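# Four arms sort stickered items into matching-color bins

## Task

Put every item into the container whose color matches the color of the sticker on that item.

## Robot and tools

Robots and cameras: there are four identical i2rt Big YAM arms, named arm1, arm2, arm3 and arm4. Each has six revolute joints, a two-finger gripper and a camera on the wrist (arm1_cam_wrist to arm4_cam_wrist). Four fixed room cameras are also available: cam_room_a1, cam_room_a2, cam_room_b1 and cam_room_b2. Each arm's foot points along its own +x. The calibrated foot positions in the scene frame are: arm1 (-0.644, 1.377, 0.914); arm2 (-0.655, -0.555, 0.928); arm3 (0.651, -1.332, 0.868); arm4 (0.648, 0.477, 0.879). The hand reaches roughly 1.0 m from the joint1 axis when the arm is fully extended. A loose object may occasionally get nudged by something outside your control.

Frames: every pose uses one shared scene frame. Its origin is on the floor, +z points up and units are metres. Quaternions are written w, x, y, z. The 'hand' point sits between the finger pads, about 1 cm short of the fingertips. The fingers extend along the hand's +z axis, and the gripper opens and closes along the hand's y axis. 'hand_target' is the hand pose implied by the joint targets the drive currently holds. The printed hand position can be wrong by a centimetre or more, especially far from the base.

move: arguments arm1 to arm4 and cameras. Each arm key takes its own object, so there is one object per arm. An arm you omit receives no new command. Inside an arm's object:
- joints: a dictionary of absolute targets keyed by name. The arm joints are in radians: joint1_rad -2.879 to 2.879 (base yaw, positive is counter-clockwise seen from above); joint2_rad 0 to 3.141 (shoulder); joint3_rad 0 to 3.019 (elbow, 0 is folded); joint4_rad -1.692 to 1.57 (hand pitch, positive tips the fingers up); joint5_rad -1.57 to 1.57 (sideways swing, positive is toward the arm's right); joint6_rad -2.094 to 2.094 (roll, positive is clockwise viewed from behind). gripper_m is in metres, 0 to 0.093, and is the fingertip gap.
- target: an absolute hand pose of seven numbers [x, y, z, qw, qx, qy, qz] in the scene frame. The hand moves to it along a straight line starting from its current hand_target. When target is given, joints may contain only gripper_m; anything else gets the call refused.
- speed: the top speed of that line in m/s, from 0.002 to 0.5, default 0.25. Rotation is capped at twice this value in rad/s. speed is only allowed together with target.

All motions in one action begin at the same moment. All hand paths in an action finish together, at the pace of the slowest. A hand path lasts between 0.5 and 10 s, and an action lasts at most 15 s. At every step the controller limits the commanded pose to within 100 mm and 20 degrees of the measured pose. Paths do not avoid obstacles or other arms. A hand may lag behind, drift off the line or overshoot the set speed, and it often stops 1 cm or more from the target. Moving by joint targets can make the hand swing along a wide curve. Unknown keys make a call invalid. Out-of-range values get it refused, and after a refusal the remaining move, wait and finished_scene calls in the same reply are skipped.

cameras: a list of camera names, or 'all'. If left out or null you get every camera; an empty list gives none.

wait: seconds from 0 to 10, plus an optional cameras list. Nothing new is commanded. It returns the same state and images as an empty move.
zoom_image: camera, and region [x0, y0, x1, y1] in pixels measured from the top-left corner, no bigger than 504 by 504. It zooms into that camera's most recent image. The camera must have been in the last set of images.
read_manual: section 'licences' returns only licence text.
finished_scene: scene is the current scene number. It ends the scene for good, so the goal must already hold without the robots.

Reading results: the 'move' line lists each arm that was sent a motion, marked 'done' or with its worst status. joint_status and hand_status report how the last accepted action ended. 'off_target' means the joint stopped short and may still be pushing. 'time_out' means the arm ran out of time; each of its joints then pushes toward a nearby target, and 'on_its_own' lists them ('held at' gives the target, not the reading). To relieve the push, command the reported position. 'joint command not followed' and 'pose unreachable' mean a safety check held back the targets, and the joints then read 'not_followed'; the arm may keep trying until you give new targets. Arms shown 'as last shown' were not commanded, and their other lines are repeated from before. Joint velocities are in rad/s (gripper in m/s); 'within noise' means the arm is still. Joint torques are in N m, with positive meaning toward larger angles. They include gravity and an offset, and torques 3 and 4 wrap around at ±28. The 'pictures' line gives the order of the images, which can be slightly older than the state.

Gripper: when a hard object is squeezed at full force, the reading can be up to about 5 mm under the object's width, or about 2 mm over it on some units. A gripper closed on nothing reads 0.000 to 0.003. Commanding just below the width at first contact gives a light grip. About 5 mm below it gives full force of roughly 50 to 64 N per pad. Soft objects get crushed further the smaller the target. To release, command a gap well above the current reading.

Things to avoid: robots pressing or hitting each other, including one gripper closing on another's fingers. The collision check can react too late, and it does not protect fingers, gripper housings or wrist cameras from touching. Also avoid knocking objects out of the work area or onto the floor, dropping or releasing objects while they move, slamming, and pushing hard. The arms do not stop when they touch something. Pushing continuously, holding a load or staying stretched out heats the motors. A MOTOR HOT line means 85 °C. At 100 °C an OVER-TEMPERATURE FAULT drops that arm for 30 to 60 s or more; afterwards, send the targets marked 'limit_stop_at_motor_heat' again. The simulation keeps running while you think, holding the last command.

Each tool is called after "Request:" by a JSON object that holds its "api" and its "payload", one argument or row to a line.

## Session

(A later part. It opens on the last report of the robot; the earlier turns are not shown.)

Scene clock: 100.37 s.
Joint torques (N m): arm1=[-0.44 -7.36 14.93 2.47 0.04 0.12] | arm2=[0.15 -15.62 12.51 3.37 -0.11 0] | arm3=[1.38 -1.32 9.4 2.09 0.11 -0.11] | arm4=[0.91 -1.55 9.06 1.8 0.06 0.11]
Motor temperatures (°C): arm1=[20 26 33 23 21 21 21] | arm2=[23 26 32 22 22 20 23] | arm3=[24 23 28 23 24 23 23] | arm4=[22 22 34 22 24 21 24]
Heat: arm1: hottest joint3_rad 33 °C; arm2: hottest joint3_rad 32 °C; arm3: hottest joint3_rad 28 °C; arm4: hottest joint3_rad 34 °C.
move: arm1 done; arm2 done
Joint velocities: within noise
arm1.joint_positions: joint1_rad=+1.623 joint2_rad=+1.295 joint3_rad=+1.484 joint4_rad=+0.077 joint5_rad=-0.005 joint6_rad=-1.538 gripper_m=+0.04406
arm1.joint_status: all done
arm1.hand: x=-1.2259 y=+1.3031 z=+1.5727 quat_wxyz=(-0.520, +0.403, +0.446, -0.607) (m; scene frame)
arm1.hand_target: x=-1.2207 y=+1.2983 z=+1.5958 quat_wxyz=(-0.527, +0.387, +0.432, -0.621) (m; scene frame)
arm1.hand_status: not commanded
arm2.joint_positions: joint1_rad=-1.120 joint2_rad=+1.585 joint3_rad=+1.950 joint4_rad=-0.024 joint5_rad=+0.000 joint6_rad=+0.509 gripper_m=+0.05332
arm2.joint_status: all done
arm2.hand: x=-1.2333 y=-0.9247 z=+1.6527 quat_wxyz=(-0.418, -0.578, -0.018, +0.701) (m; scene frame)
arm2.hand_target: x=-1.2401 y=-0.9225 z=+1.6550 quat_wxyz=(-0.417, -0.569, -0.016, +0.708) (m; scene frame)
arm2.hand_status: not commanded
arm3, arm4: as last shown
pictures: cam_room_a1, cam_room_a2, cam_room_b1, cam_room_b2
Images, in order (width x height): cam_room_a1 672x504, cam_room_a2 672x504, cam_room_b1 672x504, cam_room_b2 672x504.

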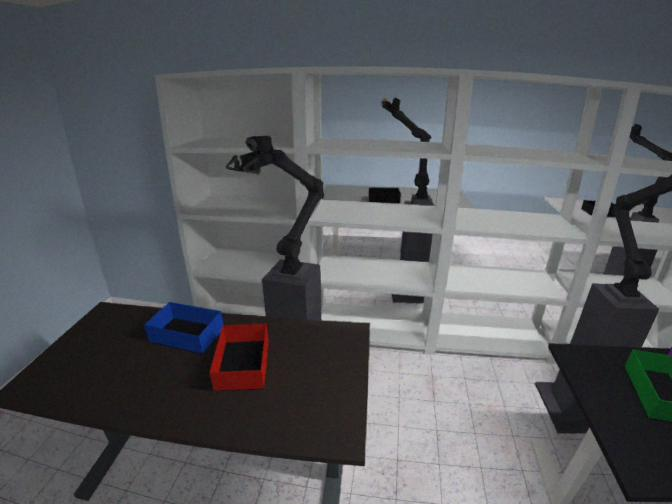

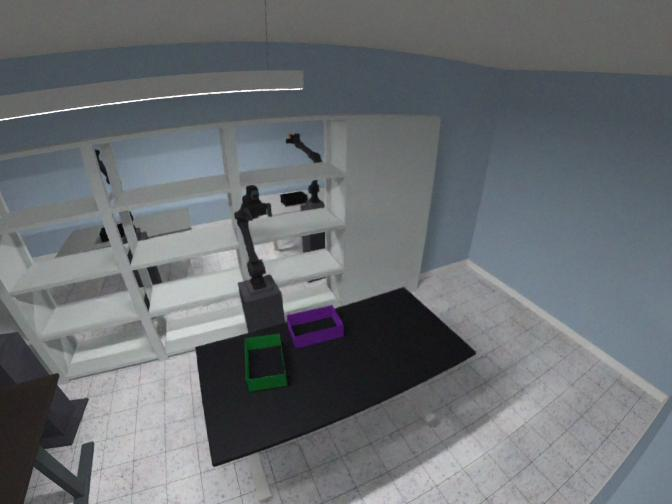

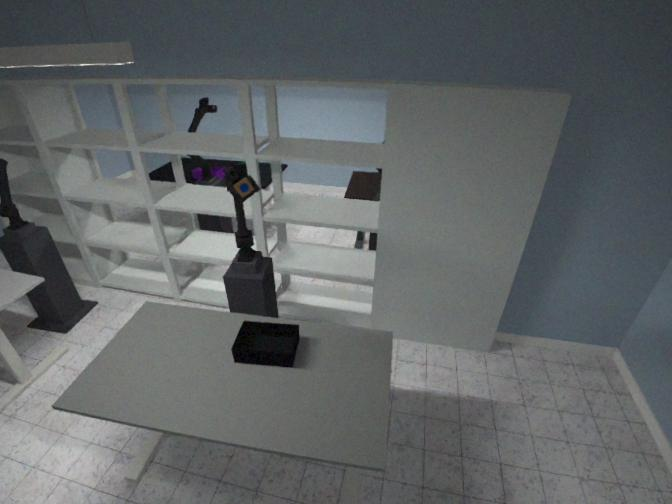

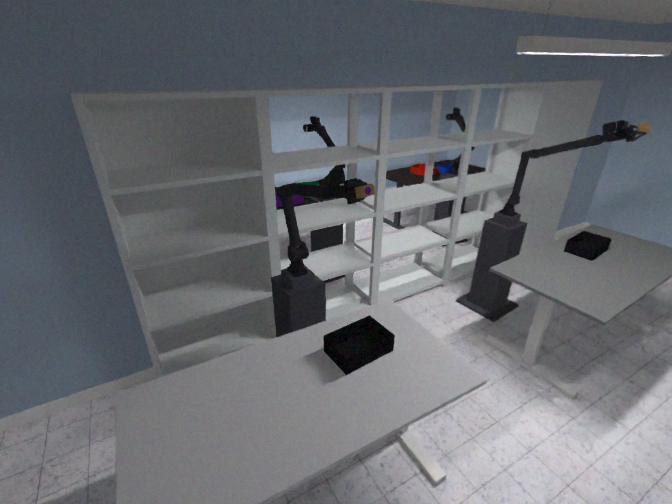

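Request:
{"api": "move", "payload": {
  "arm1": {"joints":{"joint2_rad":0.7,"joint3_rad":1.3,"joint4_rad":-0.6,"joint5_rad":0,"joint6_rad":0}},
  "arm2": {"joints":{"joint2_rad":0.7,"joint3_rad":1.3,"joint4_rad":-0.6,"joint5_rad":0,"joint6_rad":0}},
  "arm3": {"joints":{"joint2_rad":0.9,"joint3_rad":0.9,"joint4_rad":0,"joint1_rad":-1.986}},
  "arm4": {"joints":{"joint2_rad":0.9,"joint3_rad":0.9,"joint4_rad":0,"joint1_rad":0.905}},
  "cameras": []
}}

Request:
{"api": "move", "payload": {
  "arm1": {"joints":{"joint1_rad":-2.248}},
  "arm2": {"joints":{"joint1_rad":0.918}},
  "arm3": {"joints":{"joint2_rad":1.258,"joint3_rad":0.349,"joint4_rad":0.886}},
  "arm4": {"joints":{"joint2_rad":1.258,"joint3_rad":0.349,"joint4_rad":0.886}},
  "cameras": []
}}

Request:
{"api": "move", "payload": {
  "arm1": {"target":[-0.299,1.137,1.14,0.6747,0.2114,0.6747,-0.2114]},
  "arm2": {"target":[-0.294,-0.770,1.12,0.6819,0.1872,0.6819,-0.1872]}
}}

Scene clock: 116.57 s.
Joint torques (N m): arm1=[-1.08 1.14 12.7 1.69 0.11 0.14] | arm2=[-0.03 -1.73 10.03 2.19 -0.02 -0.08] | arm3=[2.2 -6.65 11.86 2.02 -0.04 0.02] | arm4=[0.85 -7.53 11.71 2.13 0.11 0.16]
Motor temperatures (°C): arm1=[20 25 35 23 21 21 22] | arm2=[23 26 32 22 22 20 24] | arm3=[24 23 28 23 25 23 23] | arm4=[22 22 34 22 24 21 24]
Heat: arm1: hottest joint3_rad 35 °C; arm2: hottest joint3_rad 32 °C; arm3: hottest joint3_rad 28 °C; arm4: hottest joint3_rad 34 °C.
move: arm1 done; arm2 done; arm3 done; arm4 done
Joint velocities: within noise
arm1.joint_positions: joint1_rad=+1.623 joint2_rad=+0.707 joint3_rad=+1.277 joint4_rad=-0.595 joint5_rad=-0.002 joint6_rad=-0.008 gripper_m=+0.04401
arm1.joint_status: all done
arm1.hand: x=-0.9771 y=+1.3341 z=+1.5470 quat_wxyz=(+0.039, +0.709, +0.048, -0.702) (m; scene frame)
arm1.hand_target: x=-0.9681 y=+1.3324 z=+1.5611 quat_wxyz=(+0.045, +0.700, +0.047, -0.711) (m; scene frame)
arm1.hand_status: not commanded
arm2.joint_positions: joint1_rad=-1.120 joint2_rad=+0.699 joint3_rad=+1.306 joint4_rad=-0.591 joint5_rad=+0.000 joint6_rad=+0.015 gripper_m=+0.05331
arm2.joint_status: all done
arm2.hand: x=-0.9393 y=-0.7372 z=+1.5751 quat_wxyz=(-0.204, -0.676, -0.192, +0.682) (m; scene frame)
arm2.hand_target: x=-0.9423 y=-0.7357 z=+1.5691 quat_wxyz=(-0.194, -0.681, -0.196, +0.679) (m; scene frame)
arm2.hand_status: not commanded
arm3.joint_positions: joint1_rad=-1.999 joint2_rad=+0.907 joint3_rad=+0.882 joint4_rad=-0.004 joint5_rad=+0.001 joint6_rad=-0.007 gripper_m=+0.09394
arm3.joint_status: all done
arm3.hand: x=+0.2500 y=-1.0799 z=+1.3179 quat_wxyz=(+0.187, -0.693, +0.197, +0.668) (m; scene frame)
arm3.hand_target: x=+0.2487 y=-1.0859 z=+1.3332 quat_wxyz=(+0.183, -0.683, +0.192, +0.680) (m; scene frame)
arm3.hand_status: not commanded
arm4.joint_positions: joint1_rad=+0.906 joint2_rad=+0.914 joint3_rad=+0.871 joint4_rad=-0.020 joint5_rad=-0.001 joint6_rad=-0.011 gripper_m=+0.09402
arm4.joint_status: all done
arm4.hand: x=+0.2633 y=+0.7485 z=+1.3203 quat_wxyz=(-0.206, +0.695, -0.216, -0.654) (m; scene frame)
arm4.hand_target: x=+0.2670 y=+0.7470 z=+1.3494 quat_wxyz=(-0.210, +0.673, -0.214, -0.676) (m; scene frame)
arm4.hand_status: not commanded
pictures: none
No camera images: "cameras" was empty.

Scene clock: 119.20 s.
Joint torques (N m): arm1=[-2.43 0.56 12.6 1.46 0.01 0.12] | arm2=[1.14 -1.61 10.02 2.17 0.09 -0.06] | arm3=[2.08 -7.77 6.39 2.56 -0.04 0.01] | arm4=[0.91 -8.35 6.87 2.17 0.14 0.16]
Motor temperatures (°C): arm1=[20 25 35 23 21 21 22] | arm2=[23 26 32 22 22 20 24] | arm3=[24 23 28 23 25 23 23] | arm4=[22 22 34 22 24 21 24]
Heat: arm1: hottest joint3_rad 35 °C; arm2: hottest joint3_rad 32 °C; arm3: hottest joint3_rad 28 °C; arm4: hottest joint3_rad 34 °C.
move: arm1 done; arm2 done; arm3 done; arm4 done
Joint velocities: within noise
arm1.joint_positions: joint1_rad=-2.242 joint2_rad=+0.708 joint3_rad=+1.277 joint4_rad=-0.595 joint5_rad=+0.002 joint6_rad=-0.005 gripper_m=+0.04394
arm1.joint_status: all done
arm1.hand: x=-0.3491 y=+1.1788 z=+1.5364 quat_wxyz=(-0.660, -0.211, -0.690, +0.210) (m; scene frame)
arm1.hand_target: x=-0.3574 y=+1.1824 z=+1.5512 quat_wxyz=(-0.669, -0.211, -0.680, +0.213) (m; scene frame)
arm1.hand_status: not commanded
arm2.joint_positions: joint1_rad=+0.914 joint2_rad=+0.699 joint3_rad=+1.306 joint4_rad=-0.591 joint5_rad=-0.002 joint6_rad=+0.013 gripper_m=+0.05328
arm2.joint_status: all done
arm2.hand: x=-0.3686 y=-0.7300 z=+1.5761 quat_wxyz=(-0.689, -0.192, -0.675, +0.184) (m; scene frame)
arm2.hand_target: x=-0.3666 y=-0.7299 z=+1.5701 quat_wxyz=(-0.682, -0.189, -0.682, +0.186) (m; scene frame)
arm2.hand_status: not commanded
arm3.joint_positions: joint1_rad=-1.999 joint2_rad=+1.264 joint3_rad=+0.353 joint4_rad=+0.868 joint5_rad=+0.001 joint6_rad=-0.007 gripper_m=+0.09394
arm3.joint_status: all done
arm3.hand: x=+0.2653 y=-1.0925 z=+1.0632 quat_wxyz=(+0.185, -0.697, +0.198, +0.663) (m; scene frame)
arm3.hand_target: x=+0.2636 y=-1.0983 z=+1.0684 quat_wxyz=(+0.181, -0.691, +0.194, +0.672) (m; scene frame)
arm3.hand_status: not commanded
arm4.joint_positions: joint1_rad=+0.906 joint2_rad=+1.267 joint3_rad=+0.343 joint4_rad=+0.866 joint5_rad=-0.001 joint6_rad=-0.011 gripper_m=+0.09402
arm4.joint_status: all done
arm4.hand: x=+0.2803 y=+0.7350 z=+1.0730 quat_wxyz=(-0.207, +0.694, -0.215, -0.655) (m; scene frame)
arm4.hand_target: x=+0.2796 y=+0.7364 z=+1.0847 quat_wxyz=(-0.208, +0.681, -0.216, -0.668) (m; scene frame)
arm4.hand_status: not commanded
pictures: none
No camera images: "cameras" was empty.

Scene clock: 121.80 s.
Joint torques (N m): arm1=[-1.9 -2.43 10 2.63 -0.08 0.08] | arm2=[1.44 -7 7.5 3.67 0.14 -0.08] | arm3=[2.32 -7.88 6.42 2.59 -0.03 0.02] | arm4=[1.03 -8.64 6.79 2.06 0.13 0.13]
Motor temperatures (°C): arm1=[20 25 35 23 21 21 22] | arm2=[23 26 32 22 22 20 24] | arm3=[24 23 28 23 25 23 23] | arm4=[22 22 34 22 24 21 24]
Heat: arm1: hottest joint3_rad 35 °C; arm2: hottest joint3_rad 32 °C; arm3: hottest joint3_rad 28 °C; arm4: hottest joint3_rad 34 °C.
move: arm1 off_target; arm2 done
Joint velocities: within noise
arm1.joint_positions: joint1_rad=-2.243 joint2_rad=+1.067 joint3_rad=+0.283 joint4_rad=+0.759 joint5_rad=-0.005 joint6_rad=-0.002 gripper_m=+0.04394
arm1.joint_status: not commanded
arm1.hand: x=-0.2984 y=+1.1416 z=+1.1275 quat_wxyz=(-0.662, -0.210, -0.689, +0.207) (m; scene frame)
arm1.hand_target: x=-0.2991 y=+1.1372 z=+1.1399 quat_wxyz=(-0.675, -0.211, -0.675, +0.211) (m; scene frame)
arm1.hand_status: off_target (0.013 m and 2.3 deg from the pose sent, 0.402 m and 2.5 deg at the start)
arm2.joint_positions: joint1_rad=+0.914 joint2_rad=+1.241 joint3_rad=+0.258 joint4_rad=+0.960 joint5_rad=+0.000 joint6_rad=+0.011 gripper_m=+0.05328
arm2.joint_status: not commanded
arm2.hand: x=-0.2944 y=-0.7729 z=+1.1155 quat_wxyz=(-0.675, -0.196, -0.688, +0.181) (m; scene frame)
arm2.hand_target: x=-0.2941 y=-0.7700 z=+1.1201 quat_wxyz=(-0.682, -0.187, -0.682, +0.187) (m; scene frame)
arm2.hand_status: done (0.005 m and 1.6 deg from the pose sent, 0.464 m and 1.3 deg at the start)
arm3, arm4: as last shown
arm3.hand_target: x=+0.2636 y=-1.0983 z=+1.0684 quat_wxyz=(+0.180, -0.691, +0.194, +0.672) (m; scene frame)
pictures: arm1_cam_wrist, arm2_cam_wrist, arm3_cam_wrist, arm4_cam_wrist, cam_room_a1, cam_room_a2, cam_room_b1, cam_room_b2
Images, in order (width x height): arm1_cam_wrist 672x504, arm2_cam_wrist 672x504, arm3_cam_wrist 672x504, arm4_cam_wrist 672x504, cam_room_a1 672x504, cam_room_a2 672x504, cam_room_b1 672x504, cam_room_b2 672x504.

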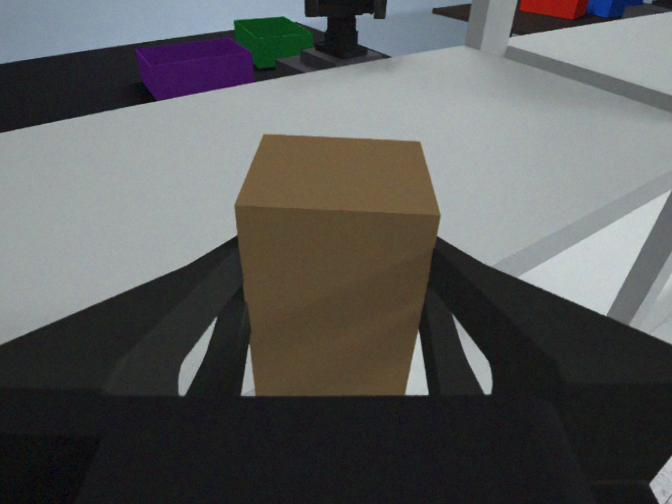

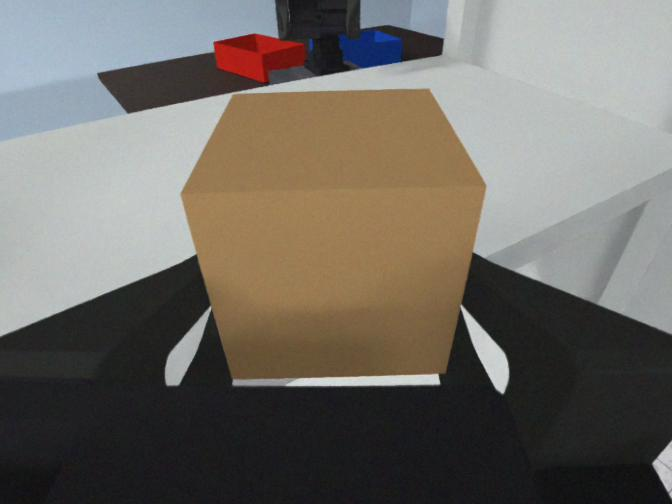

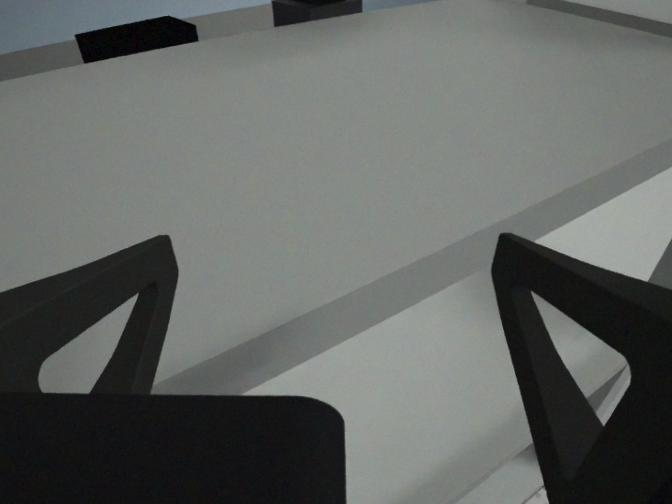

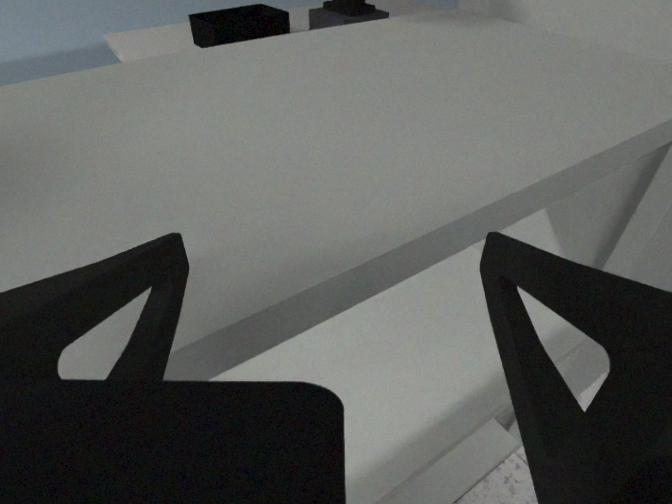

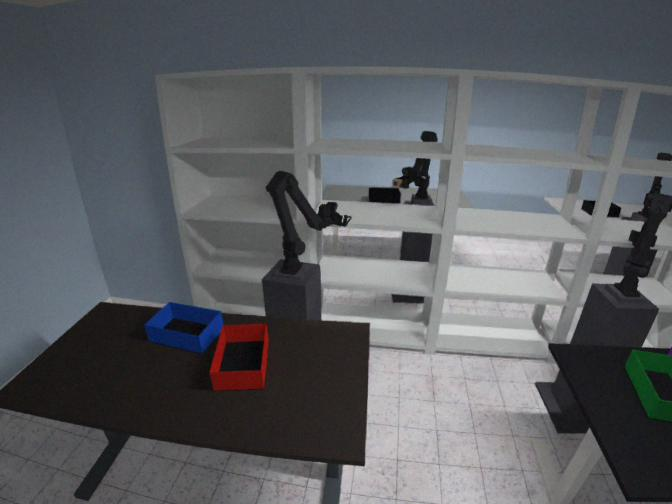

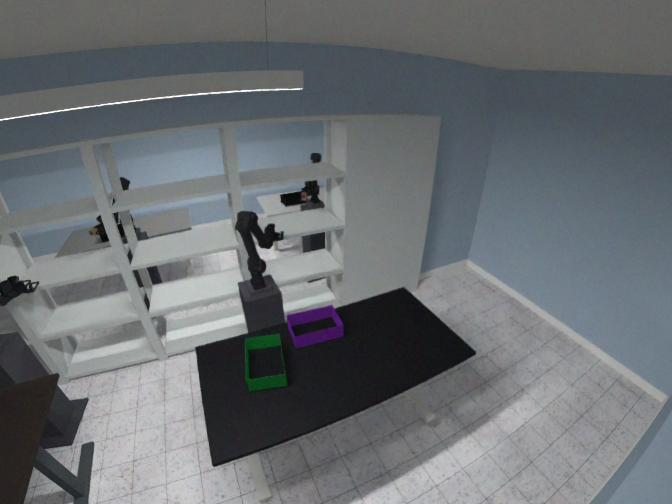

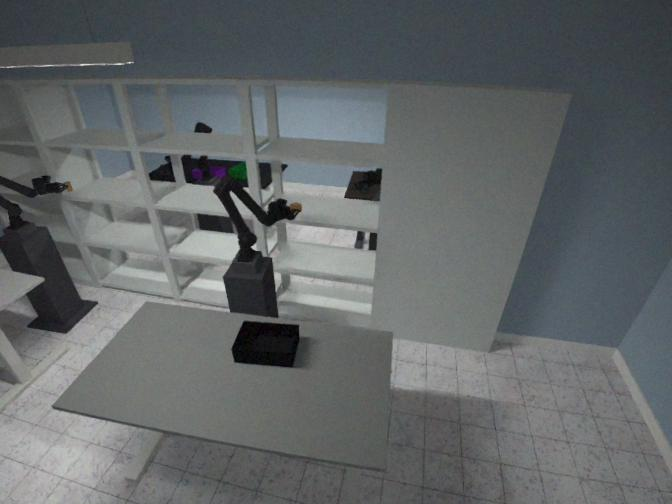

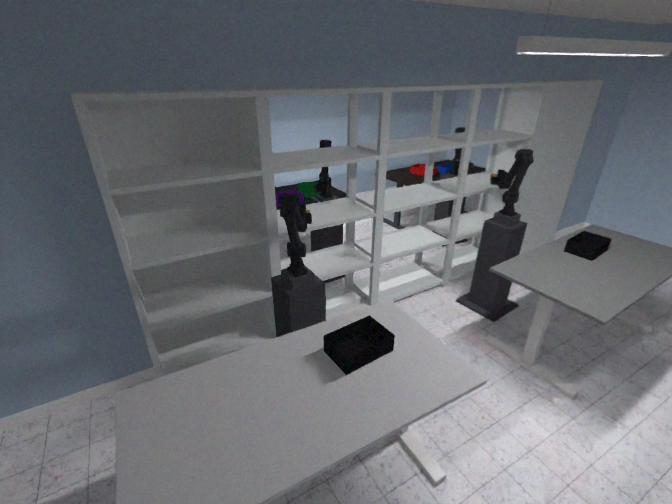

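Request:
{"api": "move", "payload": {
  "arm1": {"target":[-0.02,0.938,1.125,0.6747,0.2114,0.6747,-0.2114]},
  "arm2": {"target":[-0.02,-0.936,1.105,0.6819,0.1872,0.6819,-0.1872]},
  "cameras": []
}}

Request:
{"api": "move", "payload": {
  "arm1": {"target":[-0.02,0.938,1.075,0.6747,0.2114,0.6747,-0.2114],"speed":0.1},
  "arm2": {"target":[-0.02,-0.936,1.05,0.6819,0.1872,0.6819,-0.1872],"speed":0.1},
  "cameras": ["arm3_cam_wrist","arm4_cam_wrist"]
}}

Scene clock: 128.90 s.
Joint torques (N m): arm1=[-2.55 -14.74 14.27 1.58 -0.06 0.14] | arm2=[0.91 -17.61 13.03 2.11 -0.17 -0.08] | arm3=[2.2 -7.88 6.43 2.58 -0.03 0.02] | arm4=[0.73 -8.64 6.87 2.14 0.11 0.15]
Motor temperatures (°C): arm1=[20 25 35 23 21 21 22] | arm2=[23 26 32 22 22 20 24] | arm3=[24 23 28 23 25 23 23] | arm4=[22 22 33 22 24 21 24]
Heat: arm1: hottest joint3_rad 35 °C; arm2: hottest joint3_rad 32 °C; arm3: hottest joint3_rad 28 °C; arm4: hottest joint3_rad 33 °C.
move: arm1 off_target; arm2 off_target
Joint velocities: within noise
arm1.joint_positions: joint1_rad=-2.245 joint2_rad=+1.920 joint3_rad=+1.182 joint4_rad=+0.711 joint5_rad=-0.009 joint6_rad=-0.001 gripper_m=+0.04394
arm1.joint_status: not commanded
arm1.hand: x=-0.0287 y=+0.9543 z=+1.1026 quat_wxyz=(-0.661, -0.210, -0.691, +0.206) (m; scene frame)
arm1.hand_target: x=-0.0217 y=+0.9392 z=+1.1252 quat_wxyz=(-0.675, -0.211, -0.675, +0.211) (m; scene frame)
arm1.hand_status: off_target (0.029 m and 2.5 deg from the pose sent, 0.345 m and 2.3 deg at the start)
arm2.joint_positions: joint1_rad=+0.914 joint2_rad=+1.942 joint3_rad=+1.105 joint4_rad=+0.822 joint5_rad=+0.000 joint6_rad=+0.011 gripper_m=+0.05328
arm2.joint_status: not commanded
arm2.hand: x=-0.0343 y=-0.9288 z=+1.0997 quat_wxyz=(-0.678, -0.195, -0.685, +0.182) (m; scene frame)
arm2.hand_target: x=-0.0210 y=-0.9354 z=+1.1051 quat_wxyz=(-0.682, -0.187, -0.682, +0.187) (m; scene frame)
arm2.hand_status: off_target (0.017 m and 1.2 deg from the pose sent, 0.319 m and 1.6 deg at the start)
arm3, arm4: as last shown
pictures: none
No camera images: "cameras" was empty.

Scene clock: 130.07 s.
Joint torques (N m): arm1=[-2.61 -15.62 11.88 2.65 0.01 0.08] | arm2=[0.79 -19.02 11.52 3.64 -0.17 -0.08] | arm3=[2.02 -7.82 6.39 2.59 -0.03 0.01] | arm4=[0.67 -8 6.84 2.13 0.13 0.14]
Motor temperatures (°C): arm1=[20 25 35 23 21 21 22] | arm2=[23 26 32 22 22 20 24] | arm3=[24 23 28 23 25 23 23] | arm4=[22 22 33 22 24 21 24]
Heat: arm1: hottest joint3_rad 35 °C; arm2: hottest joint3_rad 32 °C; arm3: hottest joint3_rad 28 °C; arm4: hottest joint3_rad 33 °C.
move: arm1 off_target; arm2 off_target
Joint velocities: within noise
arm1.joint_positions: joint1_rad=-2.245 joint2_rad=+2.015 joint3_rad=+1.182 joint4_rad=+0.790 joint5_rad=-0.009 joint6_rad=-0.001 gripper_m=+0.04394
arm1.joint_status: not commanded
arm1.hand: x=-0.0254 y=+0.9517 z=+1.0532 quat_wxyz=(-0.655, -0.211, -0.696, +0.204) (m; scene frame)
arm1.hand_target: x=-0.0211 y=+0.9389 z=+1.0750 quat_wxyz=(-0.675, -0.211, -0.675, +0.211) (m; scene frame)
arm1.hand_status: off_target (0.026 m and 3.4 deg from the pose sent, 0.033 m and 2.5 deg at the start)
arm2.joint_positions: joint1_rad=+0.914 joint2_rad=+2.058 joint3_rad=+1.105 joint4_rad=+0.904 joint5_rad=+0.000 joint6_rad=+0.011 gripper_m=+0.05328
arm2.joint_status: not commanded
arm2.hand: x=-0.0327 y=-0.9295 z=+1.0379 quat_wxyz=(-0.666, -0.198, -0.697, +0.179) (m; scene frame)
arm2.hand_target: x=-0.0211 y=-0.9354 z=+1.0501 quat_wxyz=(-0.682, -0.187, -0.682, +0.187) (m; scene frame)
arm2.hand_status: off_target (0.019 m and 3.0 deg from the pose sent, 0.052 m and 1.2 deg at the start)
arm3, arm4: as last shown
pictures: arm3_cam_wrist, arm4_cam_wrist
Images, in order (width x height): arm3_cam_wrist 672x504, arm4_cam_wrist 672x504.

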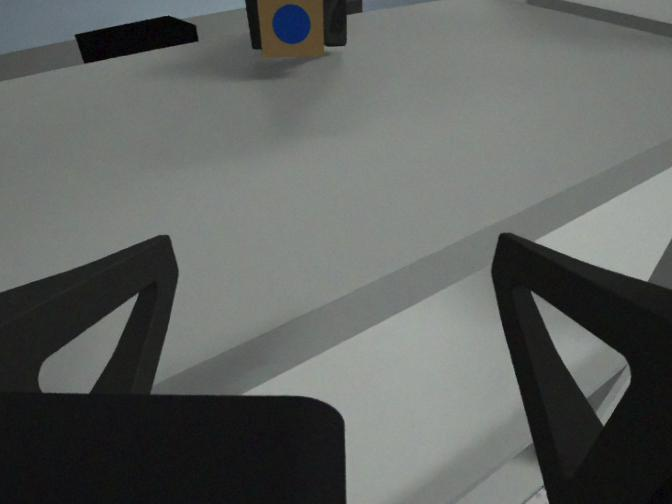

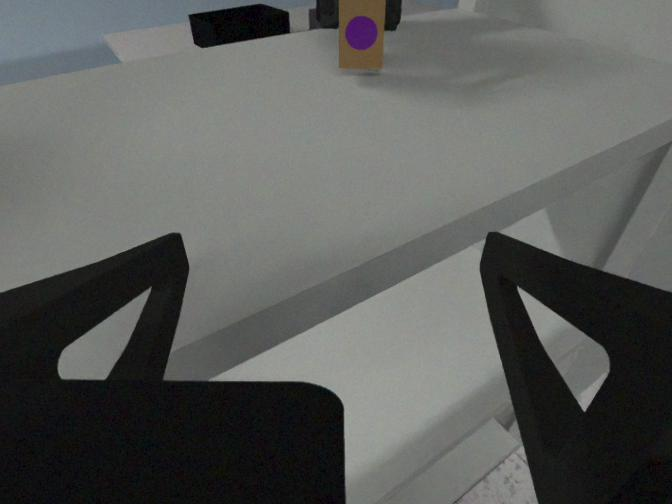

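Request:
{"api": "move", "payload": {
  "arm1": {"target":[-0.02,0.938,1.062,0.6747,0.2114,0.6747,-0.2114],"speed":0.06},
  "arm2": {"target":[-0.02,-0.936,1.036,0.6819,0.1872,0.6819,-0.1872],"speed":0.06},
  "cameras": ["arm3_cam_wrist","arm4_cam_wrist"]
}}

Request:
{"api": "zoom_image", "payload": {
  "camera": "arm4_cam_wrist",
  "region": [280, 0, 440, 120]
}}

Request:
{"api": "zoom_image", "payload": {
  "camera": "arm3_cam_wrist",
  "region": [220, 0, 380, 120]
}}

Scene clock: 137.37 s.
Joint torques (N m): arm1=[-3.19 -15.5 11.62 2.71 0 0.16] | arm2=[0.79 -18.02 11.48 3.64 -0.18 -0.05] | arm3=[2.26 -7.77 6.45 2.62 -0.02 0.01] | arm4=[0.44 -8.29 6.79 2.07 0.11 0.11]
Motor temperatures (°C): arm1=[20 25 35 23 21 21 22] | arm2=[23 26 32 23 22 20 24] | arm3=[24 23 28 23 24 23 23] | arm4=[22 22 33 22 24 21 24]
Heat: arm1: hottest joint3_rad 35 °C; arm2: hottest joint3_rad 32 °C; arm3: hottest joint3_rad 28 °C; arm4: hottest joint3_rad 33 °C.
move: arm1 off_target; arm2 off_target
Joint velocities: within noise
arm1.joint_positions: joint1_rad=-2.245 joint2_rad=+2.034 joint3_rad=+1.182 joint4_rad=+0.817 joint5_rad=-0.009 joint6_rad=-0.001 gripper_m=+0.04394
arm1.joint_status: not commanded
arm1.hand: x=-0.0251 y=+0.9514 z=+1.0461 quat_wxyz=(-0.658, -0.210, -0.693, +0.205) (m; scene frame)
arm1.hand_target: x=-0.0209 y=+0.9387 z=+1.0621 quat_wxyz=(-0.675, -0.211, -0.675, +0.211) (m; scene frame)
arm1.hand_status: off_target (0.021 m and 2.9 deg from the pose sent, 0.017 m and 3.3 deg at the start)
arm2.joint_positions: joint1_rad=+0.914 joint2_rad=+2.080 joint3_rad=+1.105 joint4_rad=+0.933 joint5_rad=+0.000 joint6_rad=+0.008 gripper_m=+0.05328
arm2.joint_status: not commanded
arm2.hand: x=-0.0328 y=-0.9294 z=+1.0299 quat_wxyz=(-0.668, -0.197, -0.694, +0.181) (m; scene frame)
arm2.hand_target: x=-0.0210 y=-0.9355 z=+1.0359 quat_wxyz=(-0.681, -0.187, -0.682, +0.187) (m; scene frame)
arm2.hand_status: off_target (0.016 m and 2.5 deg from the pose sent, 0.014 m and 2.9 deg at the start)
arm3, arm4: as last shown
pictures: arm3_cam_wrist, arm4_cam_wrist
Images, in order (width x height): arm3_cam_wrist 672x504, arm4_cam_wrist 672x504.

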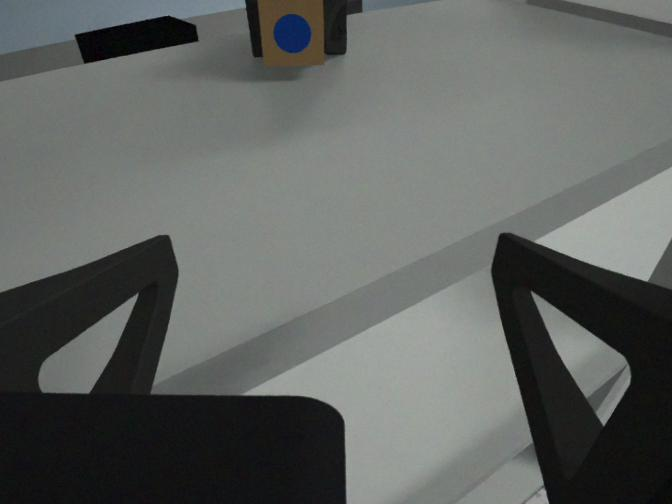

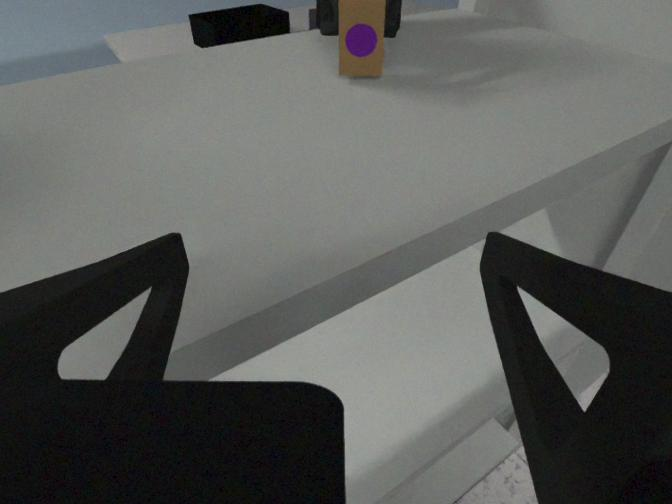

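Scaled by 3.150.

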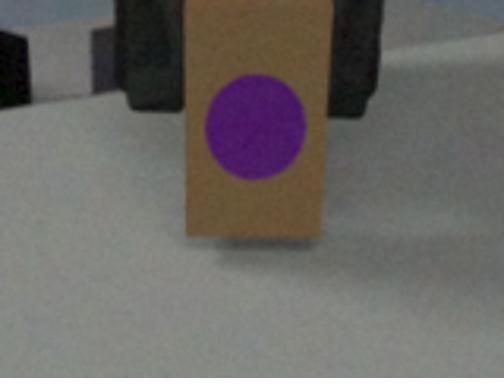

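Scaled by 3.150.

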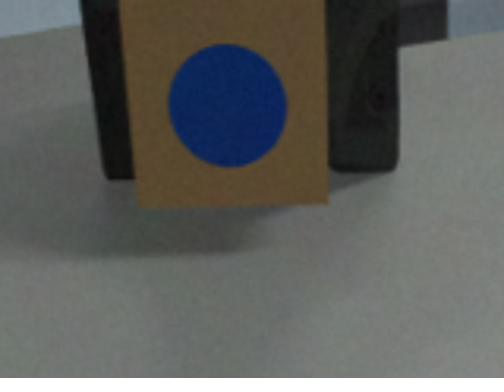

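Request:
{"api": "move", "payload": {
  "arm1": {"target":[-0.02,0.938,1.057,0.6747,0.2114,0.6747,-0.2114],"speed":0.06},
  "arm2": {"target":[-0.02,-0.936,1.031,0.6819,0.1872,0.6819,-0.1872],"speed":0.06},
  "cameras": ["arm3_cam_wrist","arm4_cam_wrist"]
}}

Request:
{"api": "zoom_image", "payload": {
  "camera": "arm4_cam_wrist",
  "region": [280, 0, 440, 120]
}}

Request:
{"api": "zoom_image", "payload": {
  "camera": "arm3_cam_wrist",
  "region": [220, 0, 380, 120]
}}

Scene clock: 144.00 s.
Joint torques (N m): arm1=[-3.31 -14.45 11.63 2.65 -0.01 0.13] | arm2=[0.85 -17.38 11.47 3.51 -0.18 -0.05] | arm3=[2.2 -7.71 6.43 2.61 -0.03 0.01] | arm4=[0.85 -8.41 6.83 2.21 0.14 0.14]
Motor temperatures (°C): arm1=[20 25 35 23 21 21 22] | arm2=[23 26 32 23 22 20 24] | arm3=[24 23 28 23 24 23 23] | arm4=[22 22 32 22 24 21 24]
Heat: arm1: hottest joint3_rad 35 °C; arm2: hottest joint3_rad 32 °C; arm3: hottest joint3_rad 28 °C; arm4: hottest joint3_rad 32 °C.
move: arm1 off_target; arm2 off_target
Joint velocities: within noise
arm1.joint_positions: joint1_rad=-2.245 joint2_rad=+2.041 joint3_rad=+1.182 joint4_rad=+0.827 joint5_rad=-0.009 joint6_rad=-0.001 gripper_m=+0.04394
arm1.joint_status: not commanded
arm1.hand: x=-0.0250 y=+0.9513 z=+1.0433 quat_wxyz=(-0.659, -0.210, -0.692, +0.206) (m; scene frame)
arm1.hand_target: x=-0.0209 y=+0.9387 z=+1.0571 quat_wxyz=(-0.675, -0.211, -0.675, +0.211) (m; scene frame)
arm1.hand_status: off_target (0.020 m and 2.8 deg from the pose sent, 0.018 m and 2.9 deg at the start)
arm2.joint_positions: joint1_rad=+0.914 joint2_rad=+2.084 joint3_rad=+1.105 joint4_rad=+0.946 joint5_rad=+0.000 joint6_rad=+0.008 gripper_m=+0.05328
arm2.joint_status: not commanded
arm2.hand: x=-0.0328 y=-0.9294 z=+1.0301 quat_wxyz=(-0.671, -0.196, -0.691, +0.182) (m; scene frame)
arm2.hand_target: x=-0.0210 y=-0.9355 z=+1.0308 quat_wxyz=(-0.682, -0.187, -0.682, +0.187) (m; scene frame)
arm2.hand_status: off_target (0.014 m and 2.0 deg from the pose sent, 0.014 m and 2.5 deg at the start)
arm3, arm4: as last shown
pictures: arm3_cam_wrist, arm4_cam_wrist
Images, in order (width x height): arm3_cam_wrist 672x504, arm4_cam_wrist 672x504.

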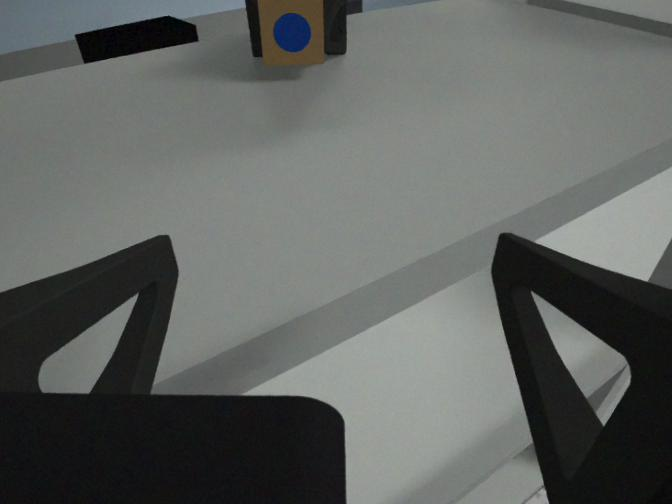

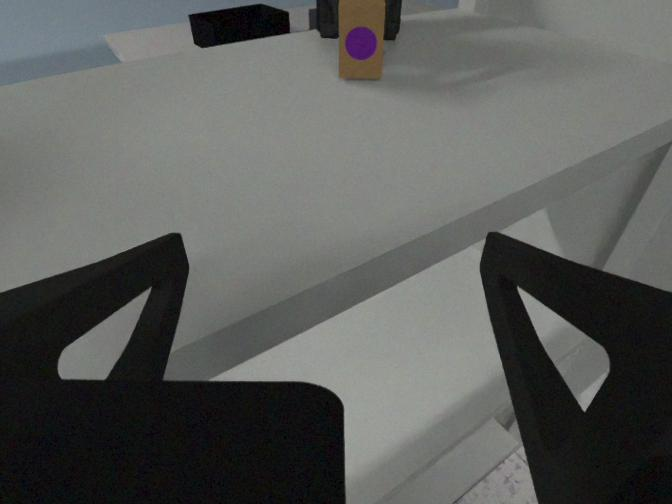

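Scaled by 3.150.

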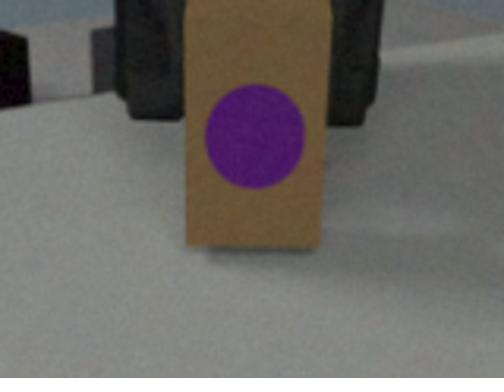

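Scaled by 3.150.

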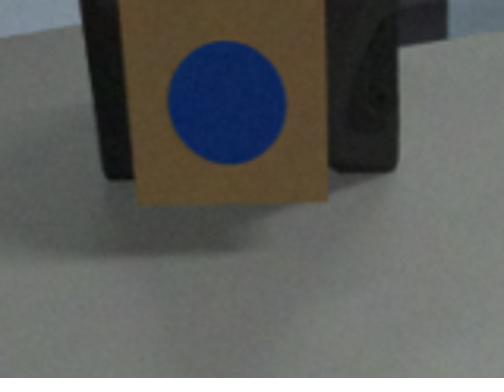

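Request:
{"api": "move", "payload": {
  "arm1": {"target":[-0.02,0.938,1.053,0.6747,0.2114,0.6747,-0.2114],"speed":0.06},
  "cameras": []
}}

Request:
{"api": "move", "payload": {
  "arm1": {"joints":{"gripper_m":0.09}},
  "arm2": {"joints":{"gripper_m":0.09}},
  "cameras": []
}}

Request:
{"api": "move", "payload": {
  "arm1": {"target":[-0.299,1.131,1.11,0.6747,0.2114,0.6747,-0.2114]},
  "arm2": {"target":[-0.294,-0.770,1.10,0.6819,0.1872,0.6819,-0.1872]},
  "cameras": ["arm3_cam_wrist","arm4_cam_wrist"]
}}

Request:
{"api": "move", "payload": {
  "arm3": {"target":[0.06,-0.983,1.1,0.1678,-0.7627,0.2187,0.5852]},
  "arm4": {"target":[0.06,0.907,1.1,0.1814,-0.7573,0.2364,0.5811]},
  "cameras": ["arm3_cam_wrist","arm4_cam_wrist"]
}}

Scene clock: 151.73 s.
Joint torques (N m): arm1=[-2.9 -15.27 11.69 2.67 0 0.13] | arm2=[0.85 -17.55 11.51 3.49 -0.18 -0.05] | arm3=[2.08 -7.71 6.38 2.59 -0.02 0.02] | arm4=[0.67 -8.06 6.79 2.15 0.11 0.13]
Motor temperatures (°C): arm1=[20 25 35 23 21 21 22] | arm2=[23 27 33 23 22 20 24] | arm3=[24 23 28 23 24 23 23] | arm4=[22 22 32 22 24 21 24]
Heat: arm1: hottest joint3_rad 35 °C; arm2: hottest joint3_rad 33 °C; arm3: hottest joint3_rad 28 °C; arm4: hottest joint3_rad 32 °C.
move: arm1 off_target
Joint velocities: within noise
arm1.joint_positions: joint1_rad=-2.245 joint2_rad=+2.049 joint3_rad=+1.182 joint4_rad=+0.835 joint5_rad=-0.009 joint6_rad=-0.001 gripper_m=+0.04394
arm1.joint_status: not commanded
arm1.hand: x=-0.0249 y=+0.9512 z=+1.0395 quat_wxyz=(-0.659, -0.210, -0.692, +0.206) (m; scene frame)
arm1.hand_target: x=-0.0208 y=+0.9387 z=+1.0532 quat_wxyz=(-0.675, -0.211, -0.675, +0.211) (m; scene frame)
arm1.hand_status: off_target (0.020 m and 2.7 deg from the pose sent, 0.017 m and 2.8 deg at the start)
arm2.joint_positions: joint1_rad=+0.914 joint2_rad=+2.084 joint3_rad=+1.105 joint4_rad=+0.947 joint5_rad=+0.000 joint6_rad=+0.008 gripper_m=+0.05328
arm2.joint_status: not commanded
arm2.hand: x=-0.0328 y=-0.9294 z=+1.0302 quat_wxyz=(-0.672, -0.196, -0.691, +0.182) (m; scene frame)
arm2.hand_target: x=-0.0210 y=-0.9355 z=+1.0309 quat_wxyz=(-0.682, -0.187, -0.682, +0.187) (m; scene frame)
arm2.hand_status: not commanded
arm3, arm4: as last shown
pictures: none
No camera images: "cameras" was empty.

Scene clock: 152.33 s.
Joint torques (N m): arm1=[-2.61 -15.27 11.6 2.59 0.01 0.11] | arm2=[0.85 -17.32 11.52 3.44 -0.18 -0.06] | arm3=[2.26 -7.88 6.41 2.59 -0.02 0] | arm4=[0.91 -7.94 6.76 2.15 0.14 0.14]
Motor temperatures (°C): arm1=[20 25 35 23 21 21 22] | arm2=[23 27 33 23 22 20 24] | arm3=[24 23 27 23 24 23 23] | arm4=[22 22 32 22 24 21 24]
Heat: arm1: hottest joint3_rad 35 °C; arm2: hottest joint3_rad 33 °C; arm3: hottest joint3_rad 27 °C; arm4: hottest joint3_rad 32 °C.
move: arm1 done; arm2 done
Joint velocities: within noise
arm1.joint_positions: joint1_rad=-2.245 joint2_rad=+2.049 joint3_rad=+1.182 joint4_rad=+0.838 joint5_rad=-0.009 joint6_rad=-0.001 gripper_m=+0.08996
arm1.joint_status: all done
arm1.hand: x=-0.0249 y=+0.9512 z=+1.0403 quat_wxyz=(-0.660, -0.210, -0.691, +0.206) (m; scene frame)
arm1.hand_target: x=-0.0208 y=+0.9387 z=+1.0531 quat_wxyz=(-0.675, -0.211, -0.675, +0.211) (m; scene frame)
arm1.hand_status: not commanded
arm2.joint_positions: joint1_rad=+0.914 joint2_rad=+2.084 joint3_rad=+1.105 joint4_rad=+0.947 joint5_rad=+0.000 joint6_rad=+0.008 gripper_m=+0.08993
arm2.joint_status: all done
arm2.hand: x=-0.0328 y=-0.9294 z=+1.0304 quat_wxyz=(-0.672, -0.196, -0.691, +0.182) (m; scene frame)
arm2.hand_target: x=-0.0210 y=-0.9355 z=+1.0309 quat_wxyz=(-0.682, -0.187, -0.682, +0.187) (m; scene frame)
arm2.hand_status: not commanded
arm3, arm4: as last shown
pictures: none
No camera images: "cameras" was empty.

Scene clock: 154.40 s.
Joint torques (N m): arm1=[-2.43 -2.67 7.95 1.44 -0.02 0.1] | arm2=[1.32 -7.53 6.3 1.96 0.12 -0.05] | arm3=[2.14 -7.71 6.43 2.59 -0.03 0.01] | arm4=[0.97 -7.77 6.84 2.22 0.11 0.14]
Motor temperatures (°C): arm1=[20 25 35 23 21 21 22] | arm2=[23 27 32 23 22 20 24] | arm3=[24 23 27 23 24 23 23] | arm4=[22 22 32 22 24 21 24]
Heat: arm1: hottest joint3_rad 35 °C; arm2: hottest joint3_rad 32 °C; arm3: hottest joint3_rad 27 °C; arm4: hottest joint3_rad 32 °C.
move: arm1 done; arm2 done
Joint velocities: within noise
arm1.joint_positions: joint1_rad=-2.261 joint2_rad=+1.211 joint3_rad=+0.257 joint4_rad=+0.972 joint5_rad=-0.024 joint6_rad=-0.001 gripper_m=+0.08996
arm1.joint_status: not commanded
arm1.hand: x=-0.2978 y=+1.1359 z=+1.1097 quat_wxyz=(-0.676, -0.205, -0.675, +0.211) (m; scene frame)
arm1.hand_target: x=-0.2990 y=+1.1311 z=+1.1101 quat_wxyz=(-0.675, -0.211, -0.675, +0.211) (m; scene frame)
arm1.hand_status: done (0.005 m and 0.7 deg from the pose sent, 0.335 m and 2.6 deg at the start)
arm2.joint_positions: joint1_rad=+0.914 joint2_rad=+1.352 joint3_rad=+0.241 joint4_rad=+1.130 joint5_rad=+0.000 joint6_rad=+0.008 gripper_m=+0.08993
arm2.joint_status: not commanded
arm2.hand: x=-0.2941 y=-0.7731 z=+1.1055 quat_wxyz=(-0.689, -0.191, -0.674, +0.186) (m; scene frame)
arm2.hand_target: x=-0.2941 y=-0.7700 z=+1.0999 quat_wxyz=(-0.682, -0.187, -0.682, +0.187) (m; scene frame)
arm2.hand_status: done (0.006 m and 1.3 deg from the pose sent, 0.314 m and 1.9 deg at the start)
arm3.joint_positions: joint1_rad=-1.999 joint2_rad=+1.264 joint3_rad=+0.353 joint4_rad=+0.868 joint5_rad=+0.001 joint6_rad=-0.007 gripper_m=+0.09394
arm3.joint_status: not commanded
arm3.hand: x=+0.2653 y=-1.0925 z=+1.0632 quat_wxyz=(+0.185, -0.697, +0.198, +0.663) (m; scene frame)
arm3.hand_target: x=+0.2636 y=-1.0983 z=+1.0684 quat_wxyz=(+0.180, -0.691, +0.194, +0.672) (m; scene frame)
arm3.hand_status: not commanded
arm4.joint_positions: joint1_rad=+0.906 joint2_rad=+1.267 joint3_rad=+0.343 joint4_rad=+0.866 joint5_rad=-0.001 joint6_rad=-0.011 gripper_m=+0.09402
arm4.joint_status: not commanded
arm4.hand: x=+0.2803 y=+0.7350 z=+1.0730 quat_wxyz=(-0.207, +0.694, -0.215, -0.655) (m; scene frame)
arm4.hand_target: x=+0.2796 y=+0.7364 z=+1.0847 quat_wxyz=(-0.208, +0.681, -0.216, -0.668) (m; scene frame)
arm4.hand_status: not commanded
pictures: arm3_cam_wrist, arm4_cam_wrist
Images, in order (width x height): arm3_cam_wrist 672x504, arm4_cam_wrist 672x504.

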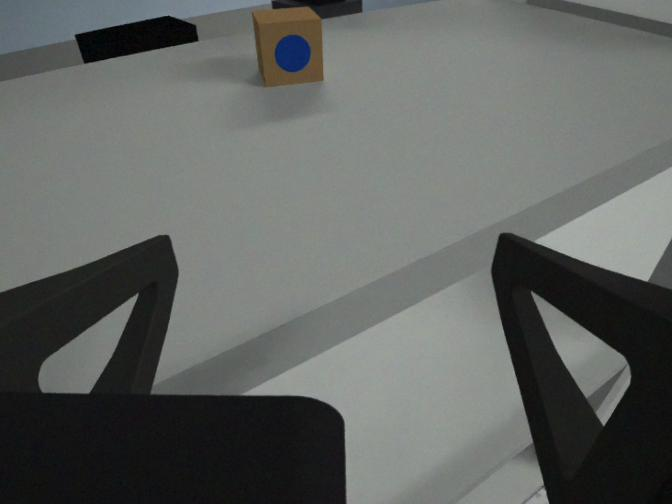

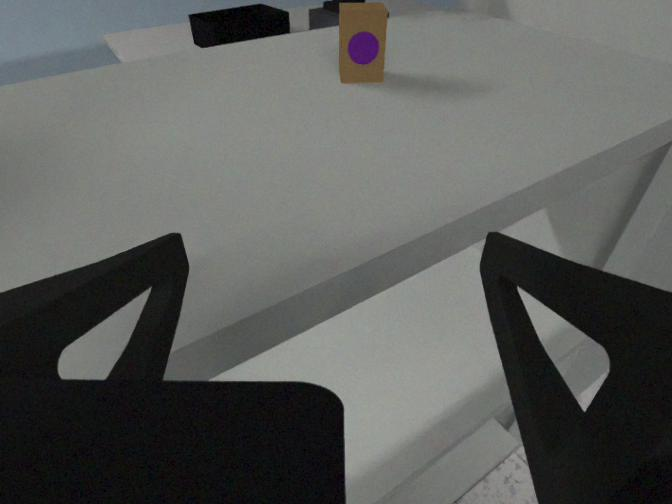

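Scene clock: 156.17 s.
Joint torques (N m): arm1=[-3.31 -3.08 8.21 1.46 -0.05 0.11] | arm2=[1.38 -7.53 6.3 1.98 0.12 -0.05] | arm3=[2.55 -15.56 12.36 1.48 0.11 0.01] | arm4=[0.56 -17.26 11.41 0.99 -0.05 0.03]
Motor temperatures (°C): arm1=[20 25 35 23 21 21 22] | arm2=[23 26 32 23 22 20 24] | arm3=[24 23 28 23 24 23 23] | arm4=[22 22 32 22 24 21 24]
Heat: arm1: hottest joint3_rad 35 °C; arm2: hottest joint3_rad 32 °C; arm3: hottest joint3_rad 28 °C; arm4: hottest joint3_rad 32 °C.
move: arm3 off_target; arm4 off_target
Joint velocities: within noise
arm1, arm2: as last shown
arm1.hand_target: x=-0.2990 y=+1.1311 z=+1.1101 quat_wxyz=(-0.675, -0.211, -0.675, +0.212) (m; scene frame)
arm2.hand_target: x=-0.2941 y=-0.7700 z=+1.1000 quat_wxyz=(-0.682, -0.187, -0.682, +0.187) (m; scene frame)
arm3.joint_positions: joint1_rad=-1.983 joint2_rad=+1.640 joint3_rad=+1.052 joint4_rad=+0.312 joint5_rad=+0.039 joint6_rad=-0.007 gripper_m=+0.09394
arm3.joint_status: not commanded
arm3.hand: x=+0.0771 y=-0.9820 z=+1.0863 quat_wxyz=(+0.171, -0.769, +0.223, +0.575) (m; scene frame)
arm3.hand_target: x=+0.0609 y=-0.9837 z=+1.1000 quat_wxyz=(+0.168, -0.763, +0.219, +0.585) (m; scene frame)
arm3.hand_status: off_target (0.022 m and 1.5 deg from the pose sent, 0.236 m and 12.1 deg at the start)
arm4.joint_positions: joint1_rad=+0.886 joint2_rad=+1.757 joint3_rad=+1.176 joint4_rad=+0.310 joint5_rad=-0.024 joint6_rad=-0.011 gripper_m=+0.09402
arm4.joint_status: not commanded
arm4.hand: x=+0.0680 y=+0.8951 z=+1.0948 quat_wxyz=(-0.179, +0.760, -0.236, -0.579) (m; scene frame)
arm4.hand_target: x=+0.0607 y=+0.9066 z=+1.1001 quat_wxyz=(-0.181, +0.757, -0.236, -0.581) (m; scene frame)
arm4.hand_status: off_target (0.015 m and 0.5 deg from the pose sent, 0.281 m and 11.8 deg at the start)
pictures: arm3_cam_wrist, arm4_cam_wrist
Images, in order (width x height): arm3_cam_wrist 672x504, arm4_cam_wrist 672x504.

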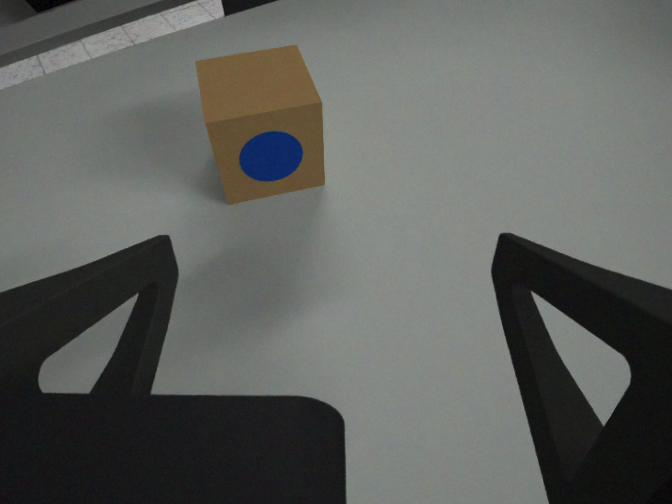

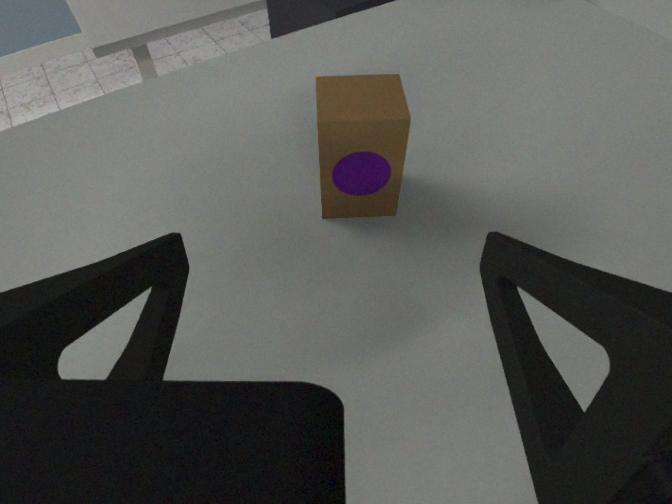

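Request:
{"api": "move", "payload": {
  "arm3": {"target":[-0.069,-0.94,1.044,0.1678,-0.7627,0.2187,0.5852],"speed":0.15},
  "arm4": {"target":[-0.037,0.985,1.044,0.1814,-0.7573,0.2364,0.5811],"speed":0.15},
  "cameras": ["arm3_cam_wrist","arm4_cam_wrist"]
}}

Scene clock: 175.20 s.
Joint torques (N m): arm1=[-3.08 -2.96 8.14 1.28 -0.04 0.07] | arm2=[1.26 -7.53 6.3 1.96 0.12 -0.05] | arm3=[2.49 -21.66 12.98 1.55 0.12 0] | arm4=[0.26 -22.65 12.31 1.02 -0.06 0.02]
Motor temperatures (°C): arm1=[20 25 33 23 21 21 22] | arm2=[23 26 30 22 22 20 23] | arm3=[24 24 28 23 24 23 23] | arm4=[22 23 32 22 24 21 24]
Heat: arm1: hottest joint3_rad 33 °C; arm2: hottest joint3_rad 30 °C; arm3: hottest joint3_rad 28 °C; arm4: hottest joint3_rad 32 °C.
move: arm3 off_target; arm4 off_target
Joint velocities: within noise
arm1, arm2: as last shown
arm3.joint_positions: joint1_rad=-1.941 joint2_rad=+2.018 joint3_rad=+1.442 joint4_rad=+0.289 joint5_rad=+0.078 joint6_rad=+0.003 gripper_m=+0.09394
arm3.joint_status: not commanded
arm3.hand: x=-0.0504 y=-0.9387 z=+1.0262 quat_wxyz=(+0.170, -0.772, +0.222, +0.571) (m; scene frame)
arm3.hand_target: x=-0.0675 y=-0.9410 z=+1.0441 quat_wxyz=(+0.168, -0.763, +0.219, +0.585) (m; scene frame)
arm3.hand_status: off_target (0.026 m and 2.0 deg from the pose sent, 0.158 m and 1.5 deg at the start)
arm4.joint_positions: joint1_rad=+0.878 joint2_rad=+2.107 joint3_rad=+1.568 joint4_rad=+0.260 joint5_rad=-0.032 joint6_rad=-0.011 gripper_m=+0.09402
arm4.joint_status: not commanded
arm4.hand: x=-0.0285 y=+0.9714 z=+1.0378 quat_wxyz=(-0.177, +0.762, -0.238, -0.576) (m; scene frame)
arm4.hand_target: x=-0.0358 y=+0.9844 z=+1.0442 quat_wxyz=(-0.182, +0.757, -0.236, -0.581) (m; scene frame)
arm4.hand_status: off_target (0.017 m and 0.9 deg from the pose sent, 0.147 m and 0.5 deg at the start)
pictures: arm3_cam_wrist, arm4_cam_wrist
Images, in order (width x height): arm3_cam_wrist 672x504, arm4_cam_wrist 672x504.

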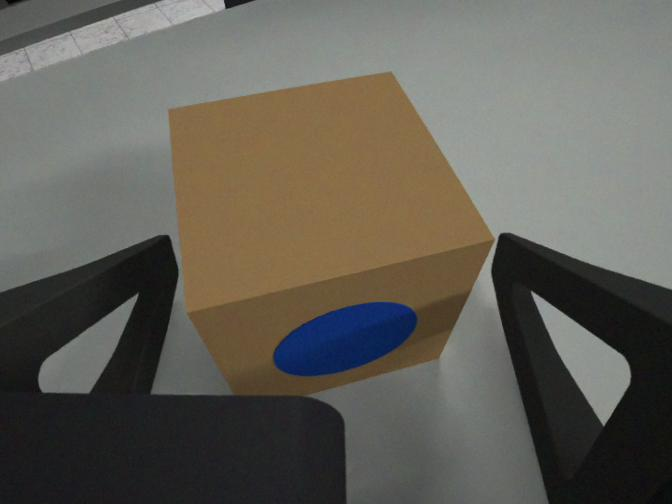

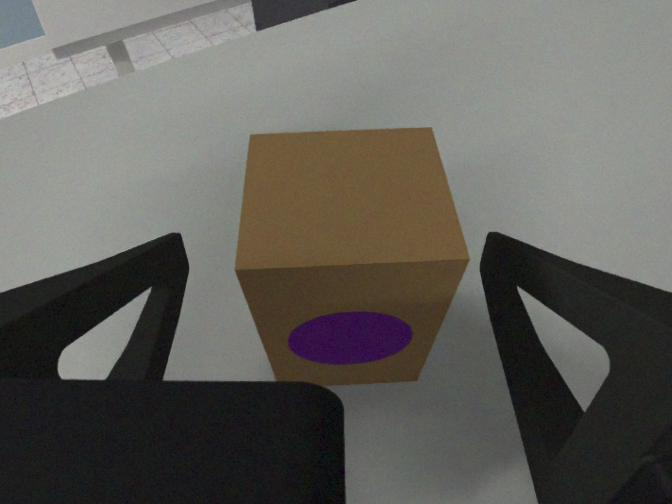

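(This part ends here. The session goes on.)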